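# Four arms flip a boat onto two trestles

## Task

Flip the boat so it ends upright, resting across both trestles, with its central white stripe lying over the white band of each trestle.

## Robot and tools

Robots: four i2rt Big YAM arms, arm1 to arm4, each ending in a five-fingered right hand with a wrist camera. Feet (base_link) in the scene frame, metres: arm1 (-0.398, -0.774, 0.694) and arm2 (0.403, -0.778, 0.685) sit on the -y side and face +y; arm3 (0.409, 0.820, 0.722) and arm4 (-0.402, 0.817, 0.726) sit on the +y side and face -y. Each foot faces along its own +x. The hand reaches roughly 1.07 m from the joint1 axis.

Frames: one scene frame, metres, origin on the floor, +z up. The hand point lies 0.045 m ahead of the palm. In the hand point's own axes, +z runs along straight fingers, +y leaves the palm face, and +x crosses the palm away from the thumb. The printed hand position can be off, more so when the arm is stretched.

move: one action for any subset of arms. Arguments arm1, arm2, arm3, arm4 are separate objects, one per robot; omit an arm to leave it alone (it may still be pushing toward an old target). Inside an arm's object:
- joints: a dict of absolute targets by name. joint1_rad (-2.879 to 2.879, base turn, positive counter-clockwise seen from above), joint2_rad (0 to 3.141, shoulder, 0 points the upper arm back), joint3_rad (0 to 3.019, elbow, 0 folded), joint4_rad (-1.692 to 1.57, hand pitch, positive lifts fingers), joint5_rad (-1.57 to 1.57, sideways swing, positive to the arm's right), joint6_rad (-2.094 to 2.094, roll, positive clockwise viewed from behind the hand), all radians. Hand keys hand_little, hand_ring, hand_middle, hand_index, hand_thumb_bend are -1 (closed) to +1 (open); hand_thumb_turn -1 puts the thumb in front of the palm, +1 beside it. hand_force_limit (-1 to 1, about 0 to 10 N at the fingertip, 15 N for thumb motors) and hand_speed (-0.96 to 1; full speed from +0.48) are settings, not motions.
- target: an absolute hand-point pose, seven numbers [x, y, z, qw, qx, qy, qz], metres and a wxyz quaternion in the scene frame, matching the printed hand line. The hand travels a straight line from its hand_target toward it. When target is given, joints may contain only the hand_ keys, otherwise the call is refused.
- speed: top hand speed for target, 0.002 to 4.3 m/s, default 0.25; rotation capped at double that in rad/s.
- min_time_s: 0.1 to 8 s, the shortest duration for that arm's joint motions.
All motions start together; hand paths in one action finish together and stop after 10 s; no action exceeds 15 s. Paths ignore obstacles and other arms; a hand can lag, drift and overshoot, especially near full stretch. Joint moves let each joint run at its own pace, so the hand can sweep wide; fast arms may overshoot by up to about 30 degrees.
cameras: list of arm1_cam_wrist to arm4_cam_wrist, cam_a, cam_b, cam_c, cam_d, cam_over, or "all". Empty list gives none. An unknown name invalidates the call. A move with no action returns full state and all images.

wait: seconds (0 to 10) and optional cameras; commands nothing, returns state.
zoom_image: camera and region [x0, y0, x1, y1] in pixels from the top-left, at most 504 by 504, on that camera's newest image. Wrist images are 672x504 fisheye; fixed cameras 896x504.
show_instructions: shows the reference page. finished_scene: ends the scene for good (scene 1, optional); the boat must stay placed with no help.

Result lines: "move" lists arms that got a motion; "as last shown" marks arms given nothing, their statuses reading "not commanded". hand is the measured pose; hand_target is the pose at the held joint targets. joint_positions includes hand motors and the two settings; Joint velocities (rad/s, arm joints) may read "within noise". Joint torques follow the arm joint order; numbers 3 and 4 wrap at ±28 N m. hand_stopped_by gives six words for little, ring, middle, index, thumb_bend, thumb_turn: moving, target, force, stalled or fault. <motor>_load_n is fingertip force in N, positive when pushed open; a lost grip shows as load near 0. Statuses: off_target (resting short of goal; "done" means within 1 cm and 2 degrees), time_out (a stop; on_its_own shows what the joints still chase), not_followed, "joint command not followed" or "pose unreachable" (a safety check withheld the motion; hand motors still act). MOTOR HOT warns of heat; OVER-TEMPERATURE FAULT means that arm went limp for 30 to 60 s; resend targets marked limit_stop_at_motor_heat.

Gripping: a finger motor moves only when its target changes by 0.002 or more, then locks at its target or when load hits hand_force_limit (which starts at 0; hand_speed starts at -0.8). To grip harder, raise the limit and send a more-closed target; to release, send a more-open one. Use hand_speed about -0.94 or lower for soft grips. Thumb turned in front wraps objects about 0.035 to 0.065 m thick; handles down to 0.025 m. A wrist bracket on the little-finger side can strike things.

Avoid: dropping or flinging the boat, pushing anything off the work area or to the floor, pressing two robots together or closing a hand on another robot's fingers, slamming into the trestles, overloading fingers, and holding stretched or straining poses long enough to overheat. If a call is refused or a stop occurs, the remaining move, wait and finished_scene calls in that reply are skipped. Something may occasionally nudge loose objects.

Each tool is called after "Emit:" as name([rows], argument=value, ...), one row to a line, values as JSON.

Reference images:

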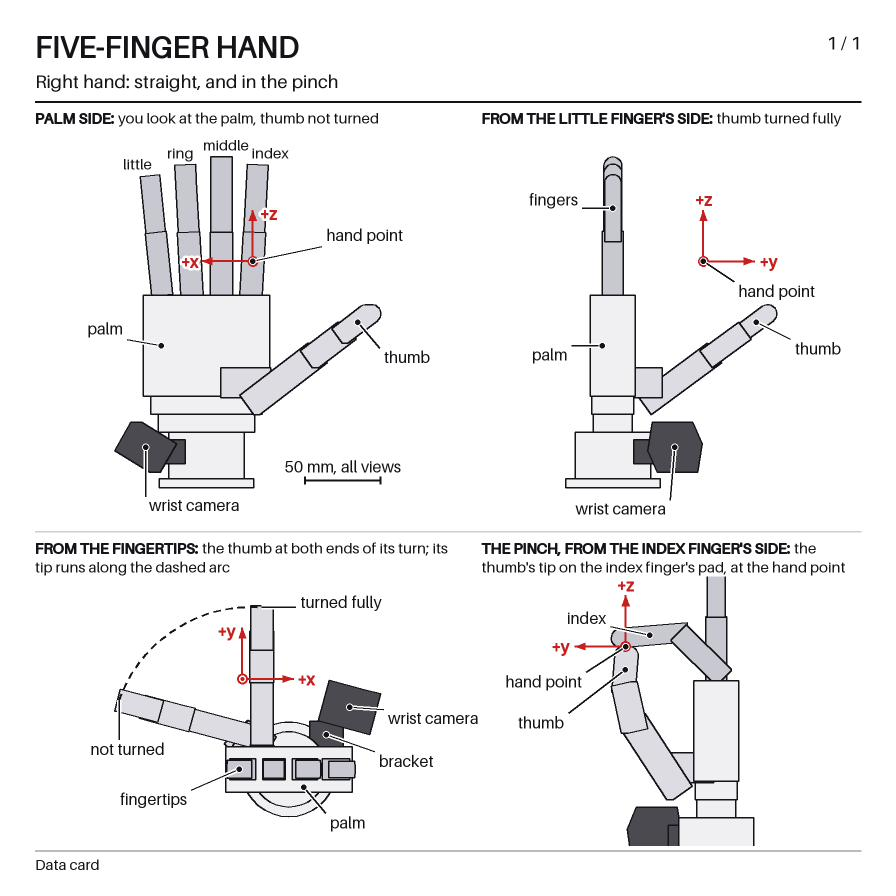

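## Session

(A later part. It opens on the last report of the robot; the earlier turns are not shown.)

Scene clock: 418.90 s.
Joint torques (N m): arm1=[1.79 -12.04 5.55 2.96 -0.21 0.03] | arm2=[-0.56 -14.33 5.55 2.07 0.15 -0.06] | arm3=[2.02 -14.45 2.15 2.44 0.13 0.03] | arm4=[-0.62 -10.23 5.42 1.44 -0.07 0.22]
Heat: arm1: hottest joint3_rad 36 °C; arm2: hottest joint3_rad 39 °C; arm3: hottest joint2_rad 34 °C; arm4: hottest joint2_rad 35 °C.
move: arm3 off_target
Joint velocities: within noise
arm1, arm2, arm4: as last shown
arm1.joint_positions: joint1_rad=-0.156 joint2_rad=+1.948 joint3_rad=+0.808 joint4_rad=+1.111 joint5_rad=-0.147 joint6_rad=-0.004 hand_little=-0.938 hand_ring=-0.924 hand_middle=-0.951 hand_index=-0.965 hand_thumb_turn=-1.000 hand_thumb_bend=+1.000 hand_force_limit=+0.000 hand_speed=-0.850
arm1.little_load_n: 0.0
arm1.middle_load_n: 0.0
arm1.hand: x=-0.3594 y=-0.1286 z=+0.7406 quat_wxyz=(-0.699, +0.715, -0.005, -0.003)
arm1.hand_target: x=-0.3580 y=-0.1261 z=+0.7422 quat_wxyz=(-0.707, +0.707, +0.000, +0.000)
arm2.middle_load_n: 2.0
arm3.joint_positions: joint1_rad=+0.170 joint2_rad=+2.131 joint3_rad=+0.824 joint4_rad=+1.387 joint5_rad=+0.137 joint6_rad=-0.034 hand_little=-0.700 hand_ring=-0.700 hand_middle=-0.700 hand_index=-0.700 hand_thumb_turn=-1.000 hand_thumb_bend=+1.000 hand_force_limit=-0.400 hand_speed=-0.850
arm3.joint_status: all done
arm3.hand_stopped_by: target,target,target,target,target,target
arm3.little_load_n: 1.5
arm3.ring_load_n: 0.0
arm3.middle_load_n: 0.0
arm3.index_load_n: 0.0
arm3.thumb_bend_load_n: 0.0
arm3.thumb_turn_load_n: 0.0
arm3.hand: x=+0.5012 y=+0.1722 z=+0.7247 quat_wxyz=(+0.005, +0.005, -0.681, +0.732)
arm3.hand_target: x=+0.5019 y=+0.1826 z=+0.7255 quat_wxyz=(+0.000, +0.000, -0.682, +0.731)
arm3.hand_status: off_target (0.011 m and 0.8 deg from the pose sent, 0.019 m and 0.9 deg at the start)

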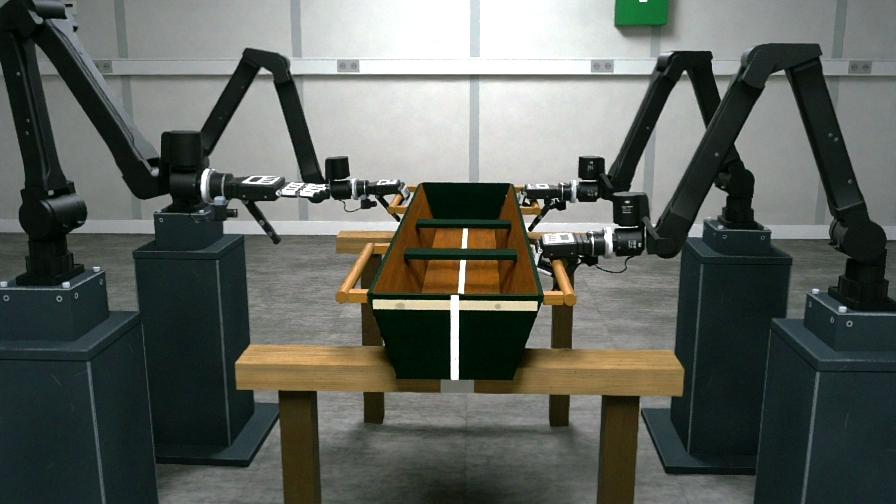

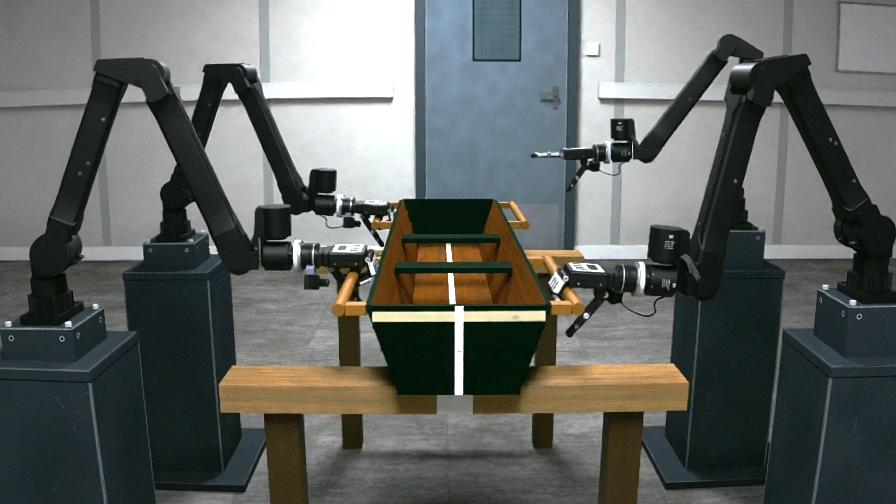

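Emit:
move(arm3={"target": [0.502, 0.198, 0.7256, 0, 0, -0.682, 0.731], "speed": 0.02, "joints": {"hand_little": -0.45, "hand_ring": -0.45, "hand_middle": -0.5, "hand_index": -0.45}}, cameras=["cam_b","arm3_cam_wrist"])

Emit:
zoom_image(camera="cam_b", region=[330, 340, 570, 420])

Emit:
zoom_image(camera="cam_b", region=[500, 200, 740, 350])

Scene clock: 420.67 s.
Joint torques (N m): arm1=[1.67 -11.63 5.56 3.06 -0.22 -0.01] | arm2=[-0.32 -16.03 5.46 2.11 0.21 -0.1] | arm3=[2.43 -14.74 0.65 2.7 0.42 -0.06] | arm4=[-1.61 -9 5.24 1.44 -0.08 0.23]
Heat: arm1: hottest joint3_rad 36 °C; arm2: hottest joint3_rad 39 °C; arm3: hottest joint2_rad 34 °C; arm4: hottest joint2_rad 35 °C.
move: arm3 off_target
Joint velocities: within noise
arm1, arm2, arm4: as last shown
arm2.little_load_n: 2.0
arm2.index_load_n: 0.5
arm3.joint_positions: joint1_rad=+0.170 joint2_rad=+2.127 joint3_rad=+0.799 joint4_rad=+1.413 joint5_rad=+0.135 joint6_rad=-0.025 hand_little=-0.450 hand_ring=-0.450 hand_middle=-0.500 hand_index=-0.450 hand_thumb_turn=-1.000 hand_thumb_bend=+1.000 hand_force_limit=-0.400 hand_speed=-0.850
arm3.joint_status: all done
arm3.hand_stopped_by: target,target,target,target,target,target
arm3.little_load_n: 3.0
arm3.ring_load_n: 0.0
arm3.middle_load_n: 0.0
arm3.index_load_n: 0.0
arm3.thumb_bend_load_n: 0.0
arm3.thumb_turn_load_n: 0.0
arm3.hand: x=+0.5010 y=+0.1810 z=+0.7255 quat_wxyz=(+0.001, +0.002, -0.680, +0.733)
arm3.hand_target: x=+0.5019 y=+0.1972 z=+0.7255 quat_wxyz=(+0.000, +0.000, -0.682, +0.731)
arm3.hand_status: off_target (0.017 m and 0.5 deg from the pose sent, 0.026 m and 0.8 deg at the start)
arm4.thumb_turn_load_n: 0.5
pictures: arm3_cam_wrist, cam_b

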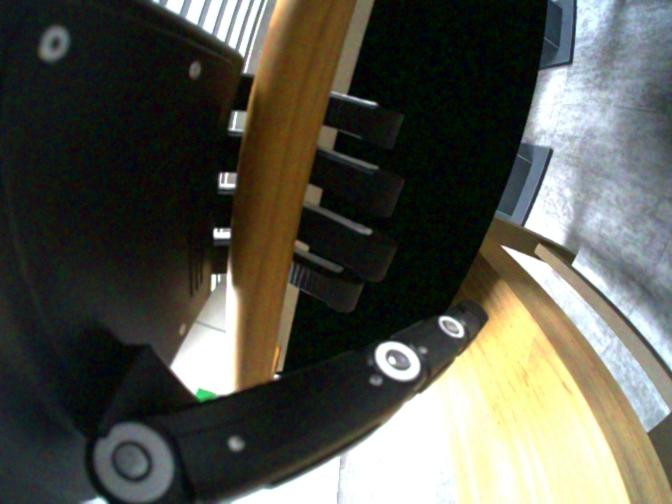

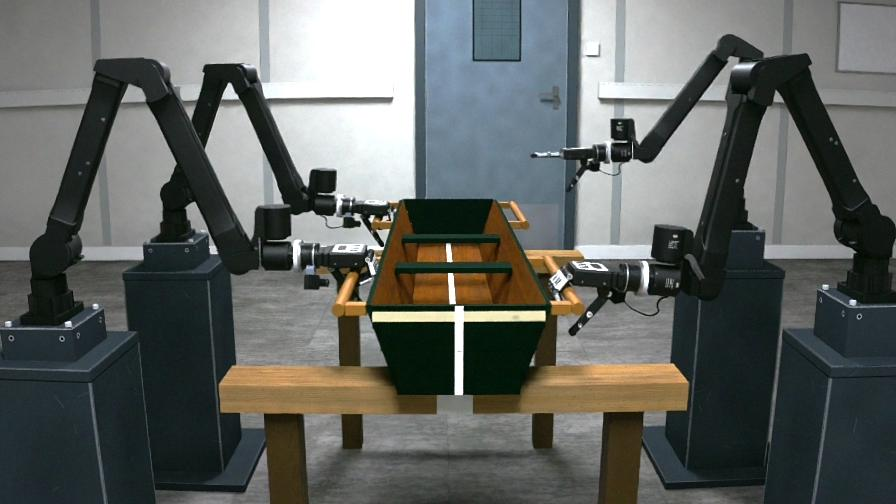

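Scaled by 2.100.

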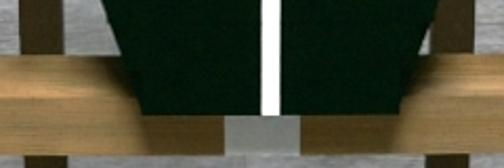

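Scaled by 2.100.

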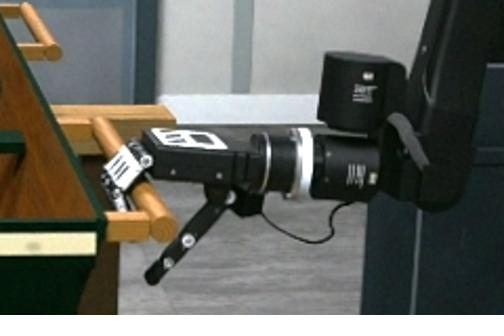

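Emit:
move(arm3={"target": [0.502, 0.213, 0.7256, 0, 0, -0.7071, 0.7071], "speed": 0.02, "joints": {"hand_little": -0.2, "hand_ring": -0.2, "hand_middle": -0.25, "hand_index": -0.2}}, cameras=["cam_b","arm3_cam_wrist"])

Emit:
zoom_image(camera="cam_b", region=[330, 340, 570, 420])

Emit:
zoom_image(camera="cam_b", region=[500, 200, 740, 350])

Scene clock: 423.40 s.
Joint torques (N m): arm1=[1.44 -11.58 5.55 3.04 -0.21 -0.02] | arm2=[-1.03 -14.1 5.65 2.11 0.18 -0.13] | arm3=[2.9 -15.27 -0.06 2 0.54 0] | arm4=[-2.14 -9.41 5.48 1.44 -0.06 0.24]
Heat: arm1: hottest joint3_rad 36 °C; arm2: hottest joint3_rad 39 °C; arm3: hottest joint2_rad 34 °C; arm4: hottest joint2_rad 35 °C.
move: arm3 off_target
Joint velocities: within noise
arm1, arm2, arm4: as last shown
arm2.little_load_n: 1.5
arm2.middle_load_n: 2.5
arm2.index_load_n: 0.0
arm3.joint_positions: joint1_rad=+0.170 joint2_rad=+2.071 joint3_rad=+0.766 joint4_rad=+1.339 joint5_rad=+0.137 joint6_rad=-0.021 hand_little=-0.200 hand_ring=-0.200 hand_middle=-0.250 hand_index=-0.200 hand_thumb_turn=-1.000 hand_thumb_bend=+1.000 hand_force_limit=-0.400 hand_speed=-0.850
arm3.joint_status: all done
arm3.hand_stopped_by: target,target,target,target,target,target
arm3.little_load_n: 2.0
arm3.ring_load_n: 0.0
arm3.middle_load_n: 3.5
arm3.index_load_n: 0.0
arm3.thumb_bend_load_n: 0.0
arm3.thumb_turn_load_n: 0.0
arm3.hand: x=+0.4993 y=+0.1911 z=+0.7277 quat_wxyz=(+0.002, +0.003, -0.698, +0.716)
arm3.hand_target: x=+0.5017 y=+0.2120 z=+0.7252 quat_wxyz=(+0.000, +0.000, -0.707, +0.707)
arm3.hand_status: off_target (0.022 m and 1.5 deg from the pose sent, 0.032 m and 4.3 deg at the start)
arm4.thumb_turn_load_n: 0.0
pictures: arm3_cam_wrist, cam_b

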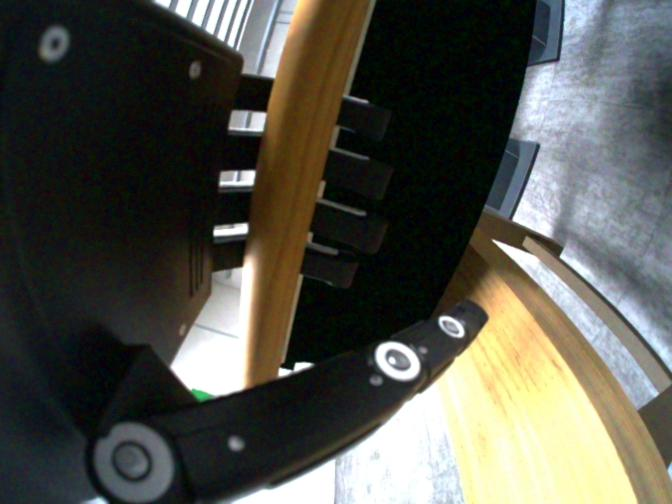

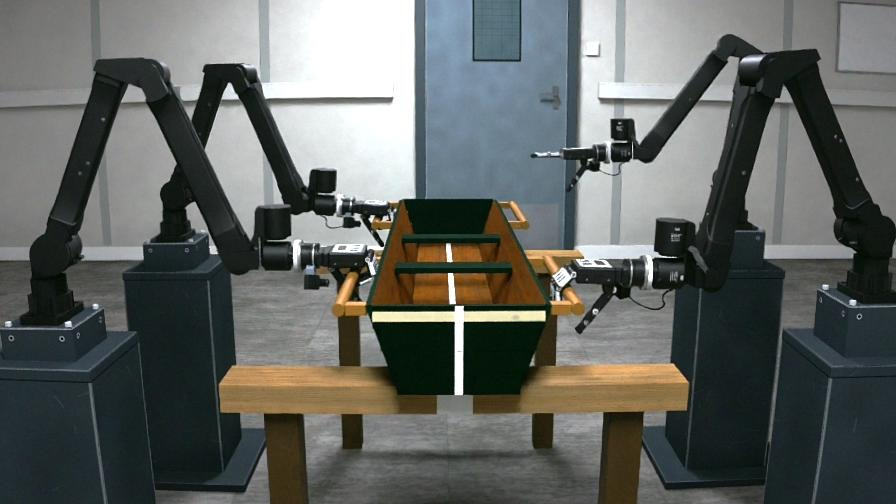

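Scaled by 2.100.

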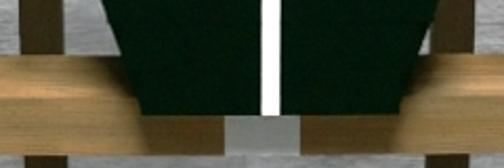

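Scaled by 2.100.

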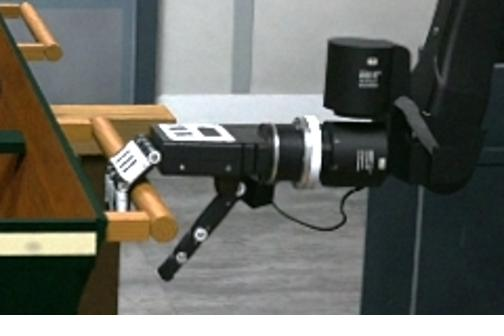

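Emit:
move(arm3={"target": [0.502, 0.200, 0.770, 0, 0, -0.7071, 0.7071], "speed": 0.03, "joints": {"hand_little": 0.0, "hand_ring": 0.0, "hand_middle": -0.05, "hand_index": 0.0}}, cameras=["cam_b","arm3_cam_wrist"])

Emit:
zoom_image(camera="cam_b", region=[330, 340, 570, 420])

Emit:
zoom_image(camera="cam_b", region=[500, 200, 740, 350])

Scene clock: 426.03 s.
Joint torques (N m): arm1=[1.9 -11.63 5.41 2.92 -0.17 -0.02] | arm2=[-0.5 -14.04 5.68 2.22 0.19 -0.06] | arm3=[2.55 -17.61 3.29 2.73 0.4 -0.01] | arm4=[-3.14 -8.59 5.56 1.36 -0.13 0.25]
Heat: arm1: hottest joint3_rad 36 °C; arm2: hottest joint3_rad 39 °C; arm3: hottest joint2_rad 34 °C; arm4: hottest joint2_rad 35 °C.
move: arm3 off_target
Joint velocities: within noise
arm1, arm2, arm4: as last shown
arm1.ring_load_n: -1.0
arm3.joint_positions: joint1_rad=+0.171 joint2_rad=+1.985 joint3_rad=+0.754 joint4_rad=+1.175 joint5_rad=+0.137 joint6_rad=-0.020 hand_little=+0.000 hand_ring=+0.000 hand_middle=-0.049 hand_index=+0.000 hand_thumb_turn=-1.000 hand_thumb_bend=+1.000 hand_force_limit=-0.400 hand_speed=-0.850
arm3.joint_status: all done
arm3.hand_stopped_by: target,target,target,target,target,target
arm3.little_load_n: 0.5
arm3.ring_load_n: 0.0
arm3.middle_load_n: 5.0
arm3.index_load_n: 0.0
arm3.thumb_bend_load_n: 0.0
arm3.thumb_turn_load_n: 0.0
arm3.hand: x=+0.4989 y=+0.1962 z=+0.7319 quat_wxyz=(+0.006, +0.007, -0.729, +0.684)
arm3.hand_target: x=+0.5020 y=+0.1991 z=+0.7683 quat_wxyz=(+0.000, +0.000, -0.707, +0.707)
arm3.hand_status: off_target (0.038 m and 3.8 deg from the pose sent, 0.043 m and 1.5 deg at the start)
arm4.ring_load_n: -0.5
pictures: arm3_cam_wrist, cam_b

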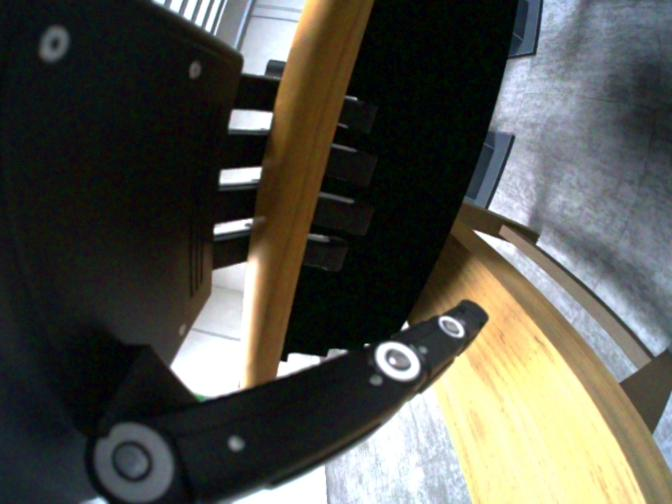

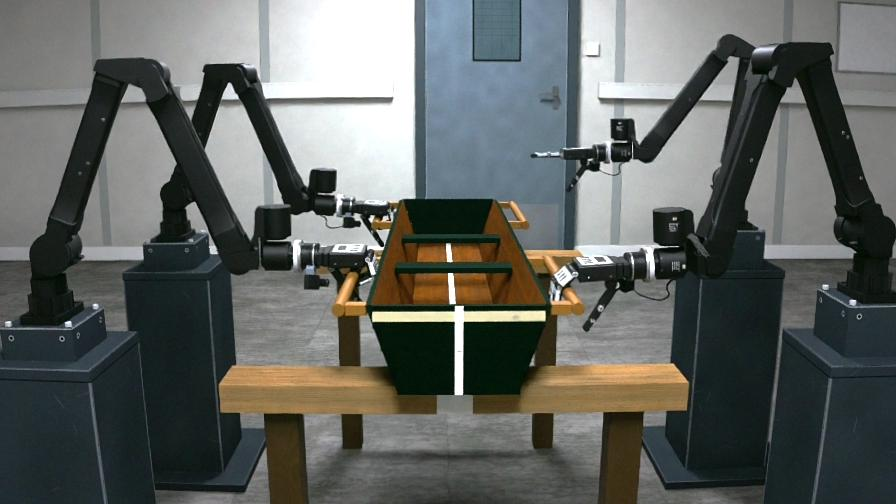

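Scaled by 2.100.

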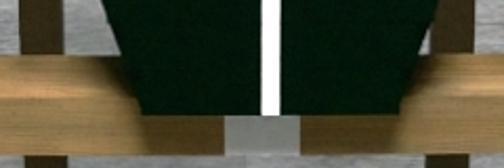

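Scaled by 2.100.

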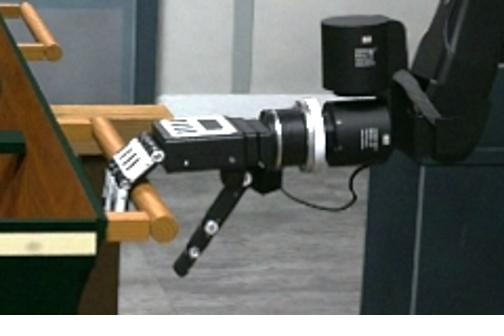

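Emit:
move(arm3={"target": [0.502, 0.178, 0.745, 0, 0, -0.7071, 0.7071], "speed": 0.04})

Emit:
move(arm3={"target": [0.502, 0.182, 0.790, 0, 0, -0.7071, 0.7071], "speed": 0.04}, cameras=["cam_b","arm3_cam_wrist"])

Emit:
zoom_image(camera="cam_b", region=[330, 340, 570, 420])

Emit:
zoom_image(camera="cam_b", region=[500, 200, 740, 350])

Scene clock: 427.93 s.
Joint torques (N m): arm1=[1.67 -11.52 5.39 2.99 -0.28 0.02] | arm2=[0.21 -14.45 5.63 2.06 0.2 -0.01] | arm3=[1.96 -11.52 8.05 2.55 0.04 -0.01] | arm4=[-2.26 -8.88 5.44 1.42 -0.08 0.23]
Heat: arm1: hottest joint3_rad 36 °C; arm2: hottest joint3_rad 39 °C; arm3: hottest joint2_rad 34 °C; arm4: hottest joint2_rad 35 °C.
move: arm3 off_target
Joint velocities: within noise
arm1: as last shown
arm1.little_load_n: -0.5
arm1.ring_load_n: -0.5
arm2.joint_positions: joint1_rad=+0.187 joint2_rad=+1.960 joint3_rad=+0.801 joint4_rad=+1.155 joint5_rad=+0.162 joint6_rad=+0.007 hand_little=-0.999 hand_ring=-0.979 hand_middle=-0.978 hand_index=-0.965 hand_thumb_turn=-1.000 hand_thumb_bend=+1.000 hand_force_limit=+0.000 hand_speed=-0.850
arm2.joint_status: not commanded
arm2.hand_stopped_by: force,force,force,force,target,target
arm2.little_load_n: 1.5
arm2.ring_load_n: 2.5
arm2.middle_load_n: 2.5
arm2.index_load_n: 0.0
arm2.thumb_bend_load_n: 0.0
arm2.thumb_turn_load_n: 0.0
arm2.hand: x=+0.2911 y=-0.1363 z=+0.7375 quat_wxyz=(-0.710, +0.704, +0.001, -0.008)
arm2.hand_target: x=+0.2971 y=-0.1336 z=+0.7312 quat_wxyz=(-0.707, +0.707, +0.000, +0.000)
arm2.hand_status: not commanded
arm3.joint_positions: joint1_rad=+0.171 joint2_rad=+1.995 joint3_rad=+0.768 joint4_rad=+1.206 joint5_rad=+0.139 joint6_rad=-0.019 hand_little=+0.000 hand_ring=+0.000 hand_middle=-0.050 hand_index=+0.000 hand_thumb_turn=-1.000 hand_thumb_bend=+1.000 hand_force_limit=-0.400 hand_speed=-0.850
arm3.joint_status: not commanded
arm3.hand_stopped_by: target,target,target,target,target,target
arm3.little_load_n: 0.0
arm3.ring_load_n: 0.0
arm3.middle_load_n: 0.0
arm3.index_load_n: 0.0
arm3.thumb_bend_load_n: 0.0
arm3.thumb_turn_load_n: 0.5
arm3.hand: x=+0.4995 y=+0.1893 z=+0.7391 quat_wxyz=(+0.005, +0.005, -0.717, +0.697)
arm3.hand_target: x=+0.5019 y=+0.1784 z=+0.7452 quat_wxyz=(+0.000, +0.000, -0.707, +0.707)
arm3.hand_status: off_target (0.013 m and 1.9 deg from the pose sent, 0.023 m and 3.8 deg at the start)
arm4.joint_positions: joint1_rad=-0.242 joint2_rad=+1.419 joint3_rad=+0.499 joint4_rad=+0.920 joint5_rad=-0.255 joint6_rad=-0.005 hand_little=+1.000 hand_ring=+1.000 hand_middle=+1.000 hand_index=+1.000 hand_thumb_turn=-1.000 hand_thumb_bend=+1.000 hand_force_limit=-0.400 hand_speed=+0.000
arm4.joint_status: not commanded
arm4.hand_stopped_by: target,target,target,target,target,target
arm4.little_load_n: 0.0
arm4.ring_load_n: -0.5
arm4.middle_load_n: 0.0
arm4.index_load_n: 0.0
arm4.thumb_bend_load_n: 0.0
arm4.thumb_turn_load_n: 0.5
arm4.hand: x=-0.4537 y=+0.2960 z=+0.8786 quat_wxyz=(+0.004, +0.006, -0.706, +0.708)
arm4.hand_target: x=-0.4551 y=+0.2999 z=+0.8799 quat_wxyz=(+0.000, +0.000, -0.707, +0.707)
arm4.hand_status: not commanded
pictures: none

Scene clock: 429.63 s.
Joint torques (N m): arm1=[2.2 -11.69 5.42 3 -0.25 0.01] | arm2=[-0.03 -14.15 5.38 2.36 0.2 -0.09] | arm3=[2.08 -13.86 7.17 1.57 0.08 -0.01] | arm4=[-1.55 -9.64 5.6 1.46 -0.06 0.25]
Heat: arm1: hottest joint3_rad 36 °C; arm2: hottest joint3_rad 39 °C; arm3: hottest joint2_rad 34 °C; arm4: hottest joint2_rad 35 °C.
move: arm3 off_target
Joint velocities: within noise
arm1, arm2, arm4: as last shown
arm2.index_load_n: -0.5
arm3.joint_positions: joint1_rad=+0.171 joint2_rad=+1.897 joint3_rad=+0.768 joint4_rad=+1.116 joint5_rad=+0.140 joint6_rad=-0.019 hand_little=+0.000 hand_ring=+0.000 hand_middle=-0.050 hand_index=+0.000 hand_thumb_turn=-1.000 hand_thumb_bend=+1.000 hand_force_limit=-0.400 hand_speed=-0.850
arm3.joint_status: not commanded
arm3.hand_stopped_by: target,target,target,target,target,target
arm3.little_load_n: 0.0
arm3.ring_load_n: 0.0
arm3.middle_load_n: 0.0
arm3.index_load_n: 0.0
arm3.thumb_bend_load_n: 0.0
arm3.thumb_turn_load_n: 0.0
arm3.hand: x=+0.4993 y=+0.1860 z=+0.7757 quat_wxyz=(+0.005, +0.004, -0.714, +0.700)
arm3.hand_target: x=+0.5020 y=+0.1821 z=+0.7900 quat_wxyz=(+0.000, +0.000, -0.707, +0.707)
arm3.hand_status: off_target (0.015 m and 1.4 deg from the pose sent, 0.052 m and 1.9 deg at the start)
arm4.thumb_turn_load_n: 0.0
pictures: arm3_cam_wrist, cam_b

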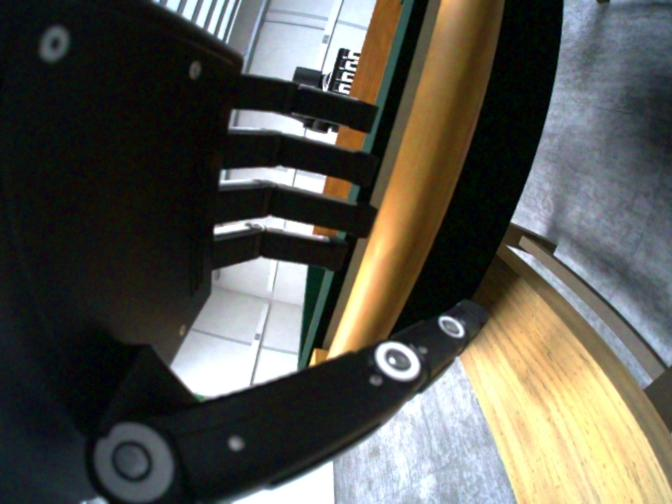

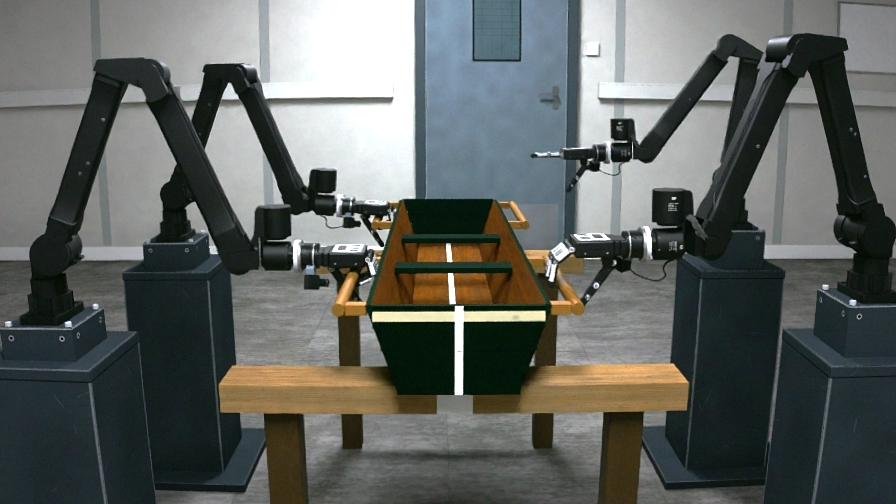

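Scaled by 2.100.

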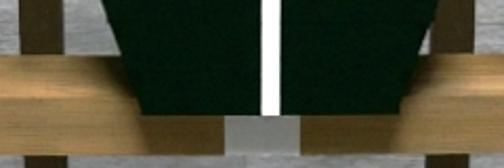

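Scaled by 2.100.

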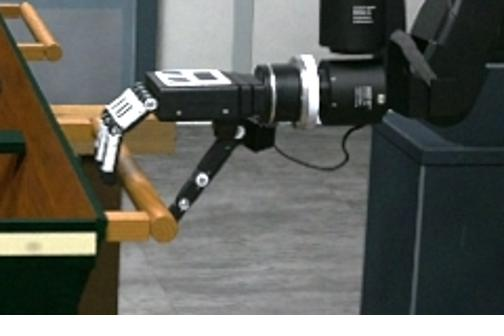

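Excellent. Fingers are clear; thumb outside the bar. Lift more and retreat, opening fingers.

Emit:
move(arm3={"target": [0.502, 0.205, 0.83, 0, 0, -0.7071, 0.7071], "speed": 0.05})

Emit:
move(arm3={"target": [0.502, 0.30, 0.88, 0, 0, -0.7071, 0.7071], "speed": 0.15, "joints": {"hand_speed": 0, "hand_little": 1, "hand_ring": 1, "hand_middle": 1, "hand_index": 1}}, cameras=["cam_b","cam_a","arm2_cam_wrist"])

Emit:
zoom_image(camera="cam_b", region=[240, 200, 480, 350])

Scene clock: 431.63 s.
Joint torques (N m): arm1=[2.2 -11.34 5.39 2.89 -0.23 -0.03] | arm2=[-0.56 -14.04 5.61 1.88 0.2 -0.07] | arm3=[2.84 -12.57 6.98 1.61 0.09 -0.01] | arm4=[-3.02 -9.35 5.44 1.31 -0.09 0.23]
Heat: arm1: hottest joint3_rad 36 °C; arm2: hottest joint3_rad 39 °C; arm3: hottest joint2_rad 34 °C; arm4: hottest joint2_rad 35 °C.
move: arm3 off_target
Joint velocities: within noise
arm1, arm2, arm4: as last shown
arm1.little_load_n: 0.0
arm2.little_load_n: 2.0
arm2.index_load_n: 0.0
arm3.joint_positions: joint1_rad=+0.171 joint2_rad=+1.746 joint3_rad=+0.719 joint4_rad=+1.026 joint5_rad=+0.148 joint6_rad=-0.019 hand_little=+0.000 hand_ring=+0.000 hand_middle=-0.050 hand_index=+0.000 hand_thumb_turn=-1.000 hand_thumb_bend=+1.000 hand_force_limit=-0.400 hand_speed=-0.850
arm3.joint_status: not commanded
arm3.hand_stopped_by: target,target,target,target,target,target
arm3.little_load_n: 0.0
arm3.ring_load_n: 0.0
arm3.middle_load_n: 0.0
arm3.index_load_n: 0.0
arm3.thumb_bend_load_n: 0.0
arm3.thumb_turn_load_n: 0.0
arm3.hand: x=+0.4949 y=+0.2026 z=+0.8219 quat_wxyz=(+0.007, +0.000, -0.710, +0.704)
arm3.hand_target: x=+0.5020 y=+0.2049 z=+0.8299 quat_wxyz=(+0.000, +0.000, -0.707, +0.707)
arm3.hand_status: off_target (0.011 m and 1.0 deg from the pose sent, 0.058 m and 1.4 deg at the start)
arm4.little_load_n: -0.5
arm4.ring_load_n: 0.0
arm4.index_load_n: -0.5
pictures: none

Scene clock: 433.17 s.
Joint torques (N m): arm1=[1.49 -11.75 5.33 2.99 -0.24 -0.01] | arm2=[-0.67 -14.51 5.55 2.25 0.17 -0.06] | arm3=[3.08 -8.12 8.05 1.59 0.08 -0.01] | arm4=[-2.02 -9 5.39 1.4 -0.11 0.22]
Heat: arm1: hottest joint3_rad 36 °C; arm2: hottest joint3_rad 39 °C; arm3: hottest joint2_rad 34 °C; arm4: hottest joint2_rad 35 °C.
move: arm3 done
Joint velocities: within noise
arm1.joint_positions: joint1_rad=-0.156 joint2_rad=+1.948 joint3_rad=+0.808 joint4_rad=+1.111 joint5_rad=-0.147 joint6_rad=-0.004 hand_little=-0.938 hand_ring=-0.924 hand_middle=-0.951 hand_index=-0.965 hand_thumb_turn=-1.000 hand_thumb_bend=+1.000 hand_force_limit=+0.000 hand_speed=-0.850
arm1.joint_status: not commanded
arm1.hand_stopped_by: force,force,force,force,target,target
arm1.little_load_n: 0.0
arm1.ring_load_n: -0.5
arm1.middle_load_n: 0.0
arm1.index_load_n: 0.0
arm1.thumb_bend_load_n: 0.0
arm1.thumb_turn_load_n: 0.0
arm1.hand: x=-0.3594 y=-0.1286 z=+0.7406 quat_wxyz=(-0.699, +0.715, -0.005, -0.003)
arm1.hand_target: x=-0.3580 y=-0.1261 z=+0.7422 quat_wxyz=(-0.707, +0.707, +0.000, +0.000)
arm1.hand_status: not commanded
arm2, arm4: as last shown
arm2.little_load_n: 1.5
arm2.ring_load_n: 2.0
arm2.middle_load_n: 2.0
arm3.joint_positions: joint1_rad=+0.211 joint2_rad=+1.389 joint3_rad=+0.493 joint4_rad=+0.900 joint5_rad=+0.193 joint6_rad=-0.019 hand_little=+1.000 hand_ring=+1.000 hand_middle=+1.000 hand_index=+1.000 hand_thumb_turn=-1.000 hand_thumb_bend=+1.000 hand_force_limit=-0.400 hand_speed=+0.000
arm3.joint_status: all done
arm3.hand_stopped_by: target,target,target,target,target,target
arm3.little_load_n: 0.0
arm3.ring_load_n: -0.5
arm3.middle_load_n: 0.0
arm3.index_load_n: 0.0
arm3.thumb_bend_load_n: 0.0
arm3.thumb_turn_load_n: -0.5
arm3.hand: x=+0.4940 y=+0.2966 z=+0.8759 quat_wxyz=(+0.008, -0.001, -0.709, +0.706)
arm3.hand_target: x=+0.5018 y=+0.3000 z=+0.8799 quat_wxyz=(+0.000, +0.000, -0.707, +0.707)
arm3.hand_status: done (0.010 m and 1.0 deg from the pose sent, 0.114 m and 1.0 deg at the start)
arm4.ring_load_n: -0.5
pictures: arm2_cam_wrist, cam_a, cam_b

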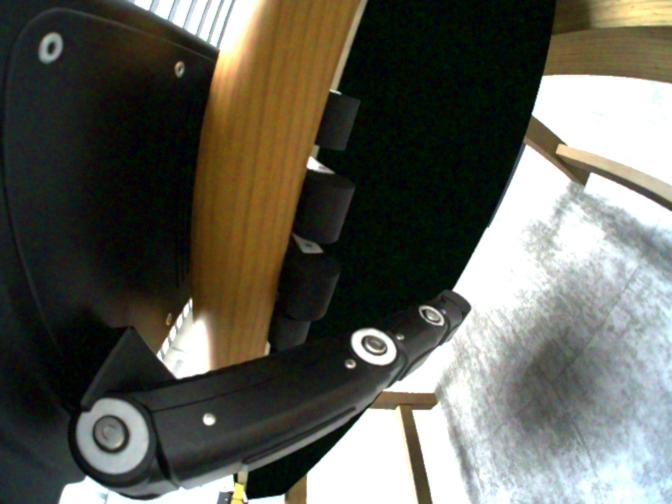

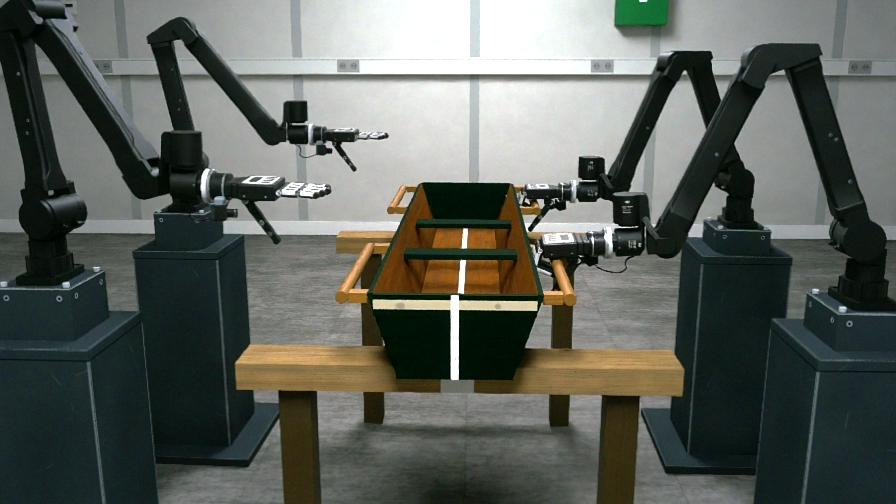

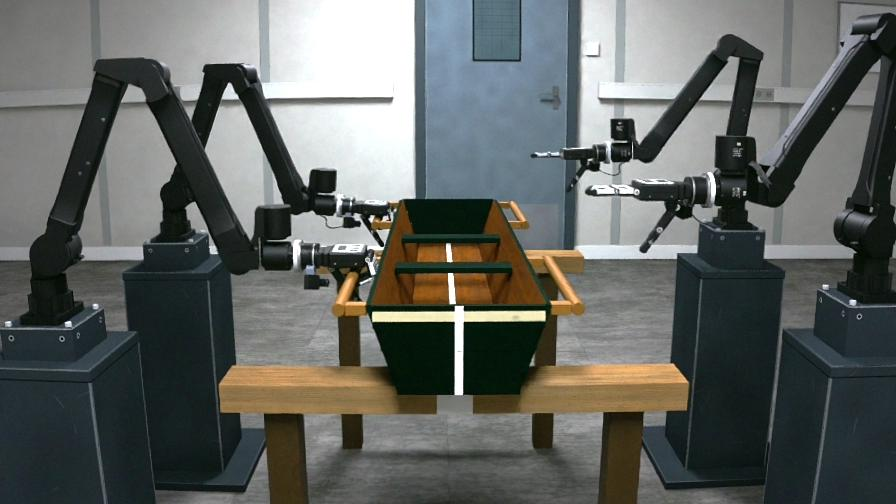

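Scaled by 2.100.

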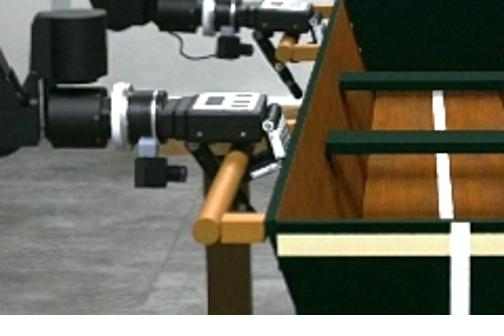

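Emit:
move(arm1={"target": [-0.359, -0.147, 0.742, -0.7071, 0.7071, 0, 0], "speed": 0.02, "joints": {"hand_speed": -0.85, "hand_little": -0.7, "hand_ring": -0.7, "hand_middle": -0.7, "hand_index": -0.7}}, arm2={"target": [0.293, -0.154, 0.738, -0.7071, 0.7071, 0, 0], "speed": 0.02, "joints": {"hand_speed": -0.85, "hand_little": -0.7, "hand_ring": -0.7, "hand_middle": -0.7, "hand_index": -0.7}}, cameras=["cam_b","cam_a","arm1_cam_wrist","arm2_cam_wrist"])

Emit:
zoom_image(camera="cam_a", region=[340, 320, 580, 400])

Emit:
zoom_image(camera="cam_b", region=[330, 340, 570, 420])

Emit:
zoom_image(camera="cam_b", region=[240, 200, 480, 350])

Emit:
zoom_image(camera="cam_a", region=[460, 170, 700, 320])

Scene clock: 435.53 s.
Joint torques (N m): arm1=[2.2 -12.92 4.08 2.43 -0.15 0.03] | arm2=[0.62 -16.44 4.03 2.78 0.13 -0.12] | arm3=[3.08 -8.06 8.06 1.61 0.09 -0.01] | arm4=[-1.44 -9.41 5.55 1.43 -0.06 0.22]
Heat: arm1: hottest joint2_rad 35 °C; arm2: hottest joint3_rad 39 °C; arm3: hottest joint2_rad 34 °C; arm4: hottest joint2_rad 35 °C.
move: arm1 done; arm2 done
Joint velocities: within noise
arm1.joint_positions: joint1_rad=-0.156 joint2_rad=+1.945 joint3_rad=+0.762 joint4_rad=+1.160 joint5_rad=-0.153 joint6_rad=-0.004 hand_little=-0.700 hand_ring=-0.700 hand_middle=-0.700 hand_index=-0.700 hand_thumb_turn=-1.000 hand_thumb_bend=+1.000 hand_force_limit=+0.000 hand_speed=-0.850
arm1.joint_status: all done
arm1.hand_stopped_by: target,target,target,target,target,target
arm1.little_load_n: 0.0
arm1.ring_load_n: 0.0
arm1.middle_load_n: 0.0
arm1.index_load_n: 0.0
arm1.thumb_bend_load_n: 0.0
arm1.thumb_turn_load_n: 0.0
arm1.hand: x=-0.3629 y=-0.1440 z=+0.7361 quat_wxyz=(-0.702, +0.712, -0.002, -0.005)
arm1.hand_target: x=-0.3590 y=-0.1469 z=+0.7420 quat_wxyz=(-0.707, +0.707, +0.000, +0.000)
arm1.hand_status: done (0.008 m and 1.1 deg from the pose sent, 0.018 m and 1.4 deg at the start)
arm2.joint_positions: joint1_rad=+0.187 joint2_rad=+1.945 joint3_rad=+0.758 joint4_rad=+1.155 joint5_rad=+0.180 joint6_rad=+0.007 hand_little=-0.700 hand_ring=-0.700 hand_middle=-0.700 hand_index=-0.700 hand_thumb_turn=-1.000 hand_thumb_bend=+1.000 hand_force_limit=+0.000 hand_speed=-0.850
arm2.joint_status: all done
arm2.hand_stopped_by: target,target,target,target,target,target
arm2.little_load_n: 0.0
arm2.ring_load_n: 0.0
arm2.middle_load_n: 0.0
arm2.index_load_n: 0.0
arm2.thumb_bend_load_n: 0.0
arm2.thumb_turn_load_n: 0.0
arm2.hand: x=+0.2969 y=-0.1519 z=+0.7287 quat_wxyz=(-0.700, +0.714, -0.004, +0.000)
arm2.hand_target: x=+0.2931 y=-0.1539 z=+0.7378 quat_wxyz=(-0.707, +0.707, +0.000, +0.000)
arm2.hand_status: done (0.010 m and 1.2 deg from the pose sent, 0.018 m and 1.0 deg at the start)
arm3, arm4: as last shown
arm3.ring_load_n: 0.0
arm3.middle_load_n: -0.5
arm3.thumb_turn_load_n: 0.0
arm4.little_load_n: 0.0
arm4.ring_load_n: 0.0
arm4.index_load_n: 0.0
arm4.thumb_turn_load_n: -0.5
pictures: arm1_cam_wrist, arm2_cam_wrist, cam_a, cam_b

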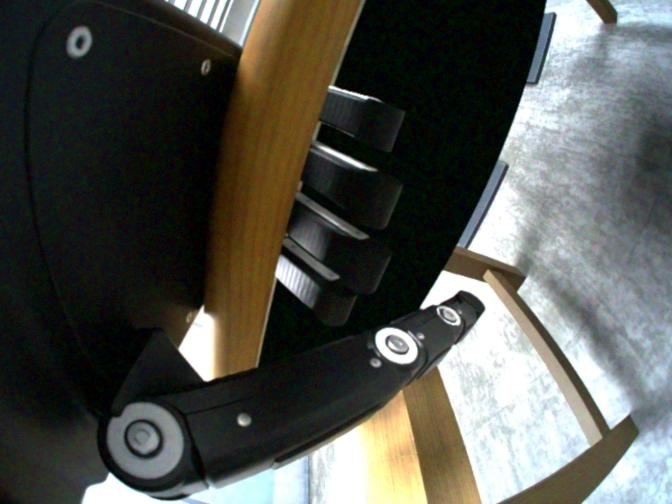

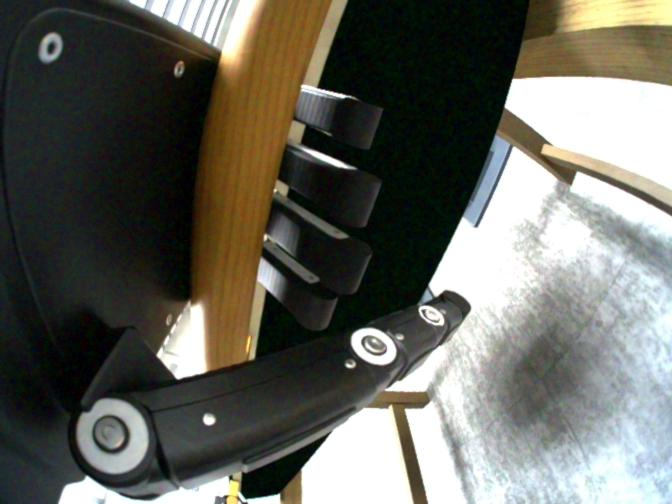

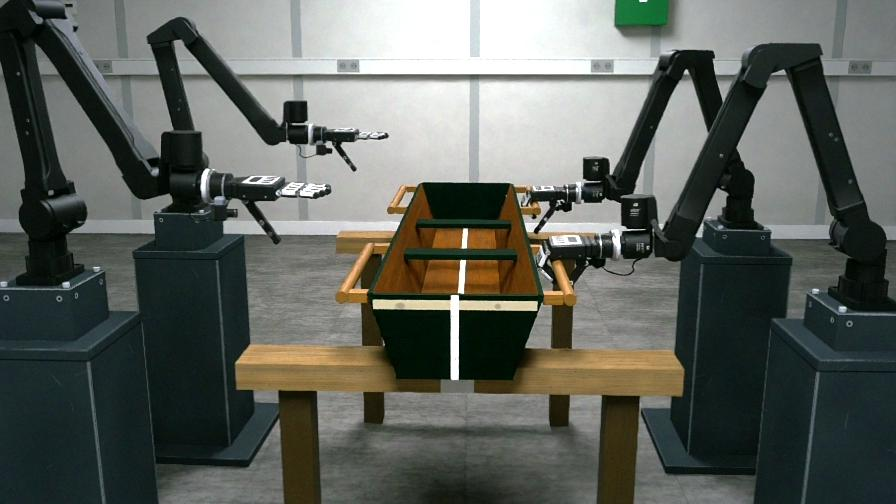

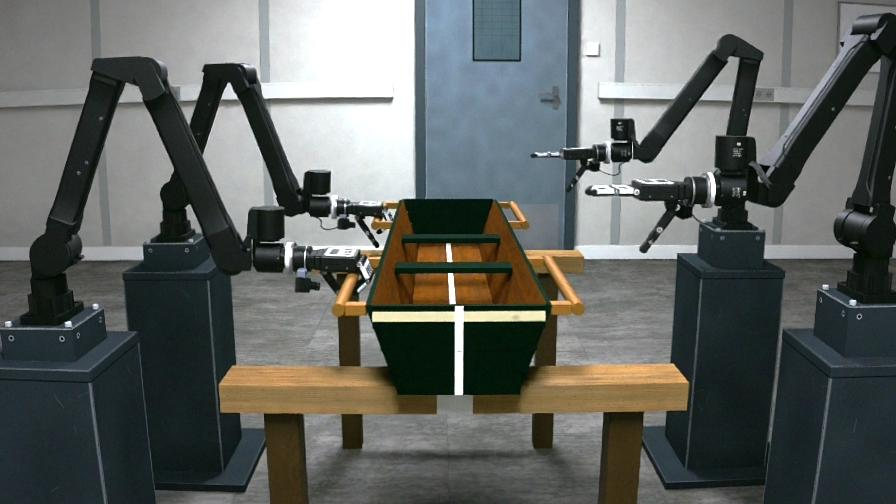

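Scaled by 2.100.

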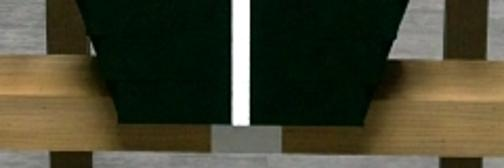

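Scaled by 2.100.

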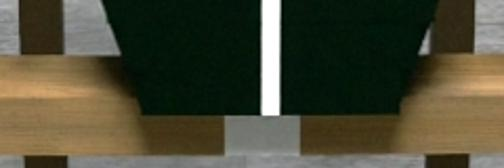

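Scaled by 2.100.

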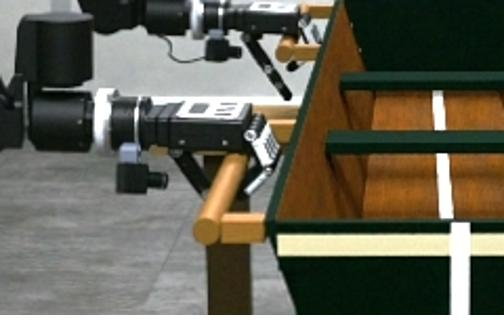

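Scaled by 2.100.

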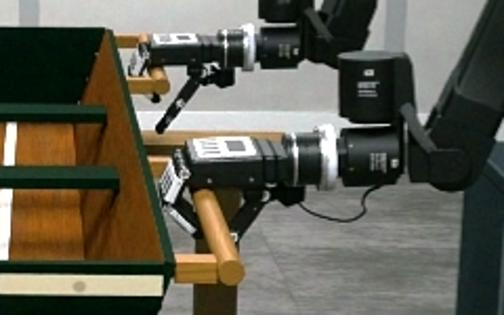

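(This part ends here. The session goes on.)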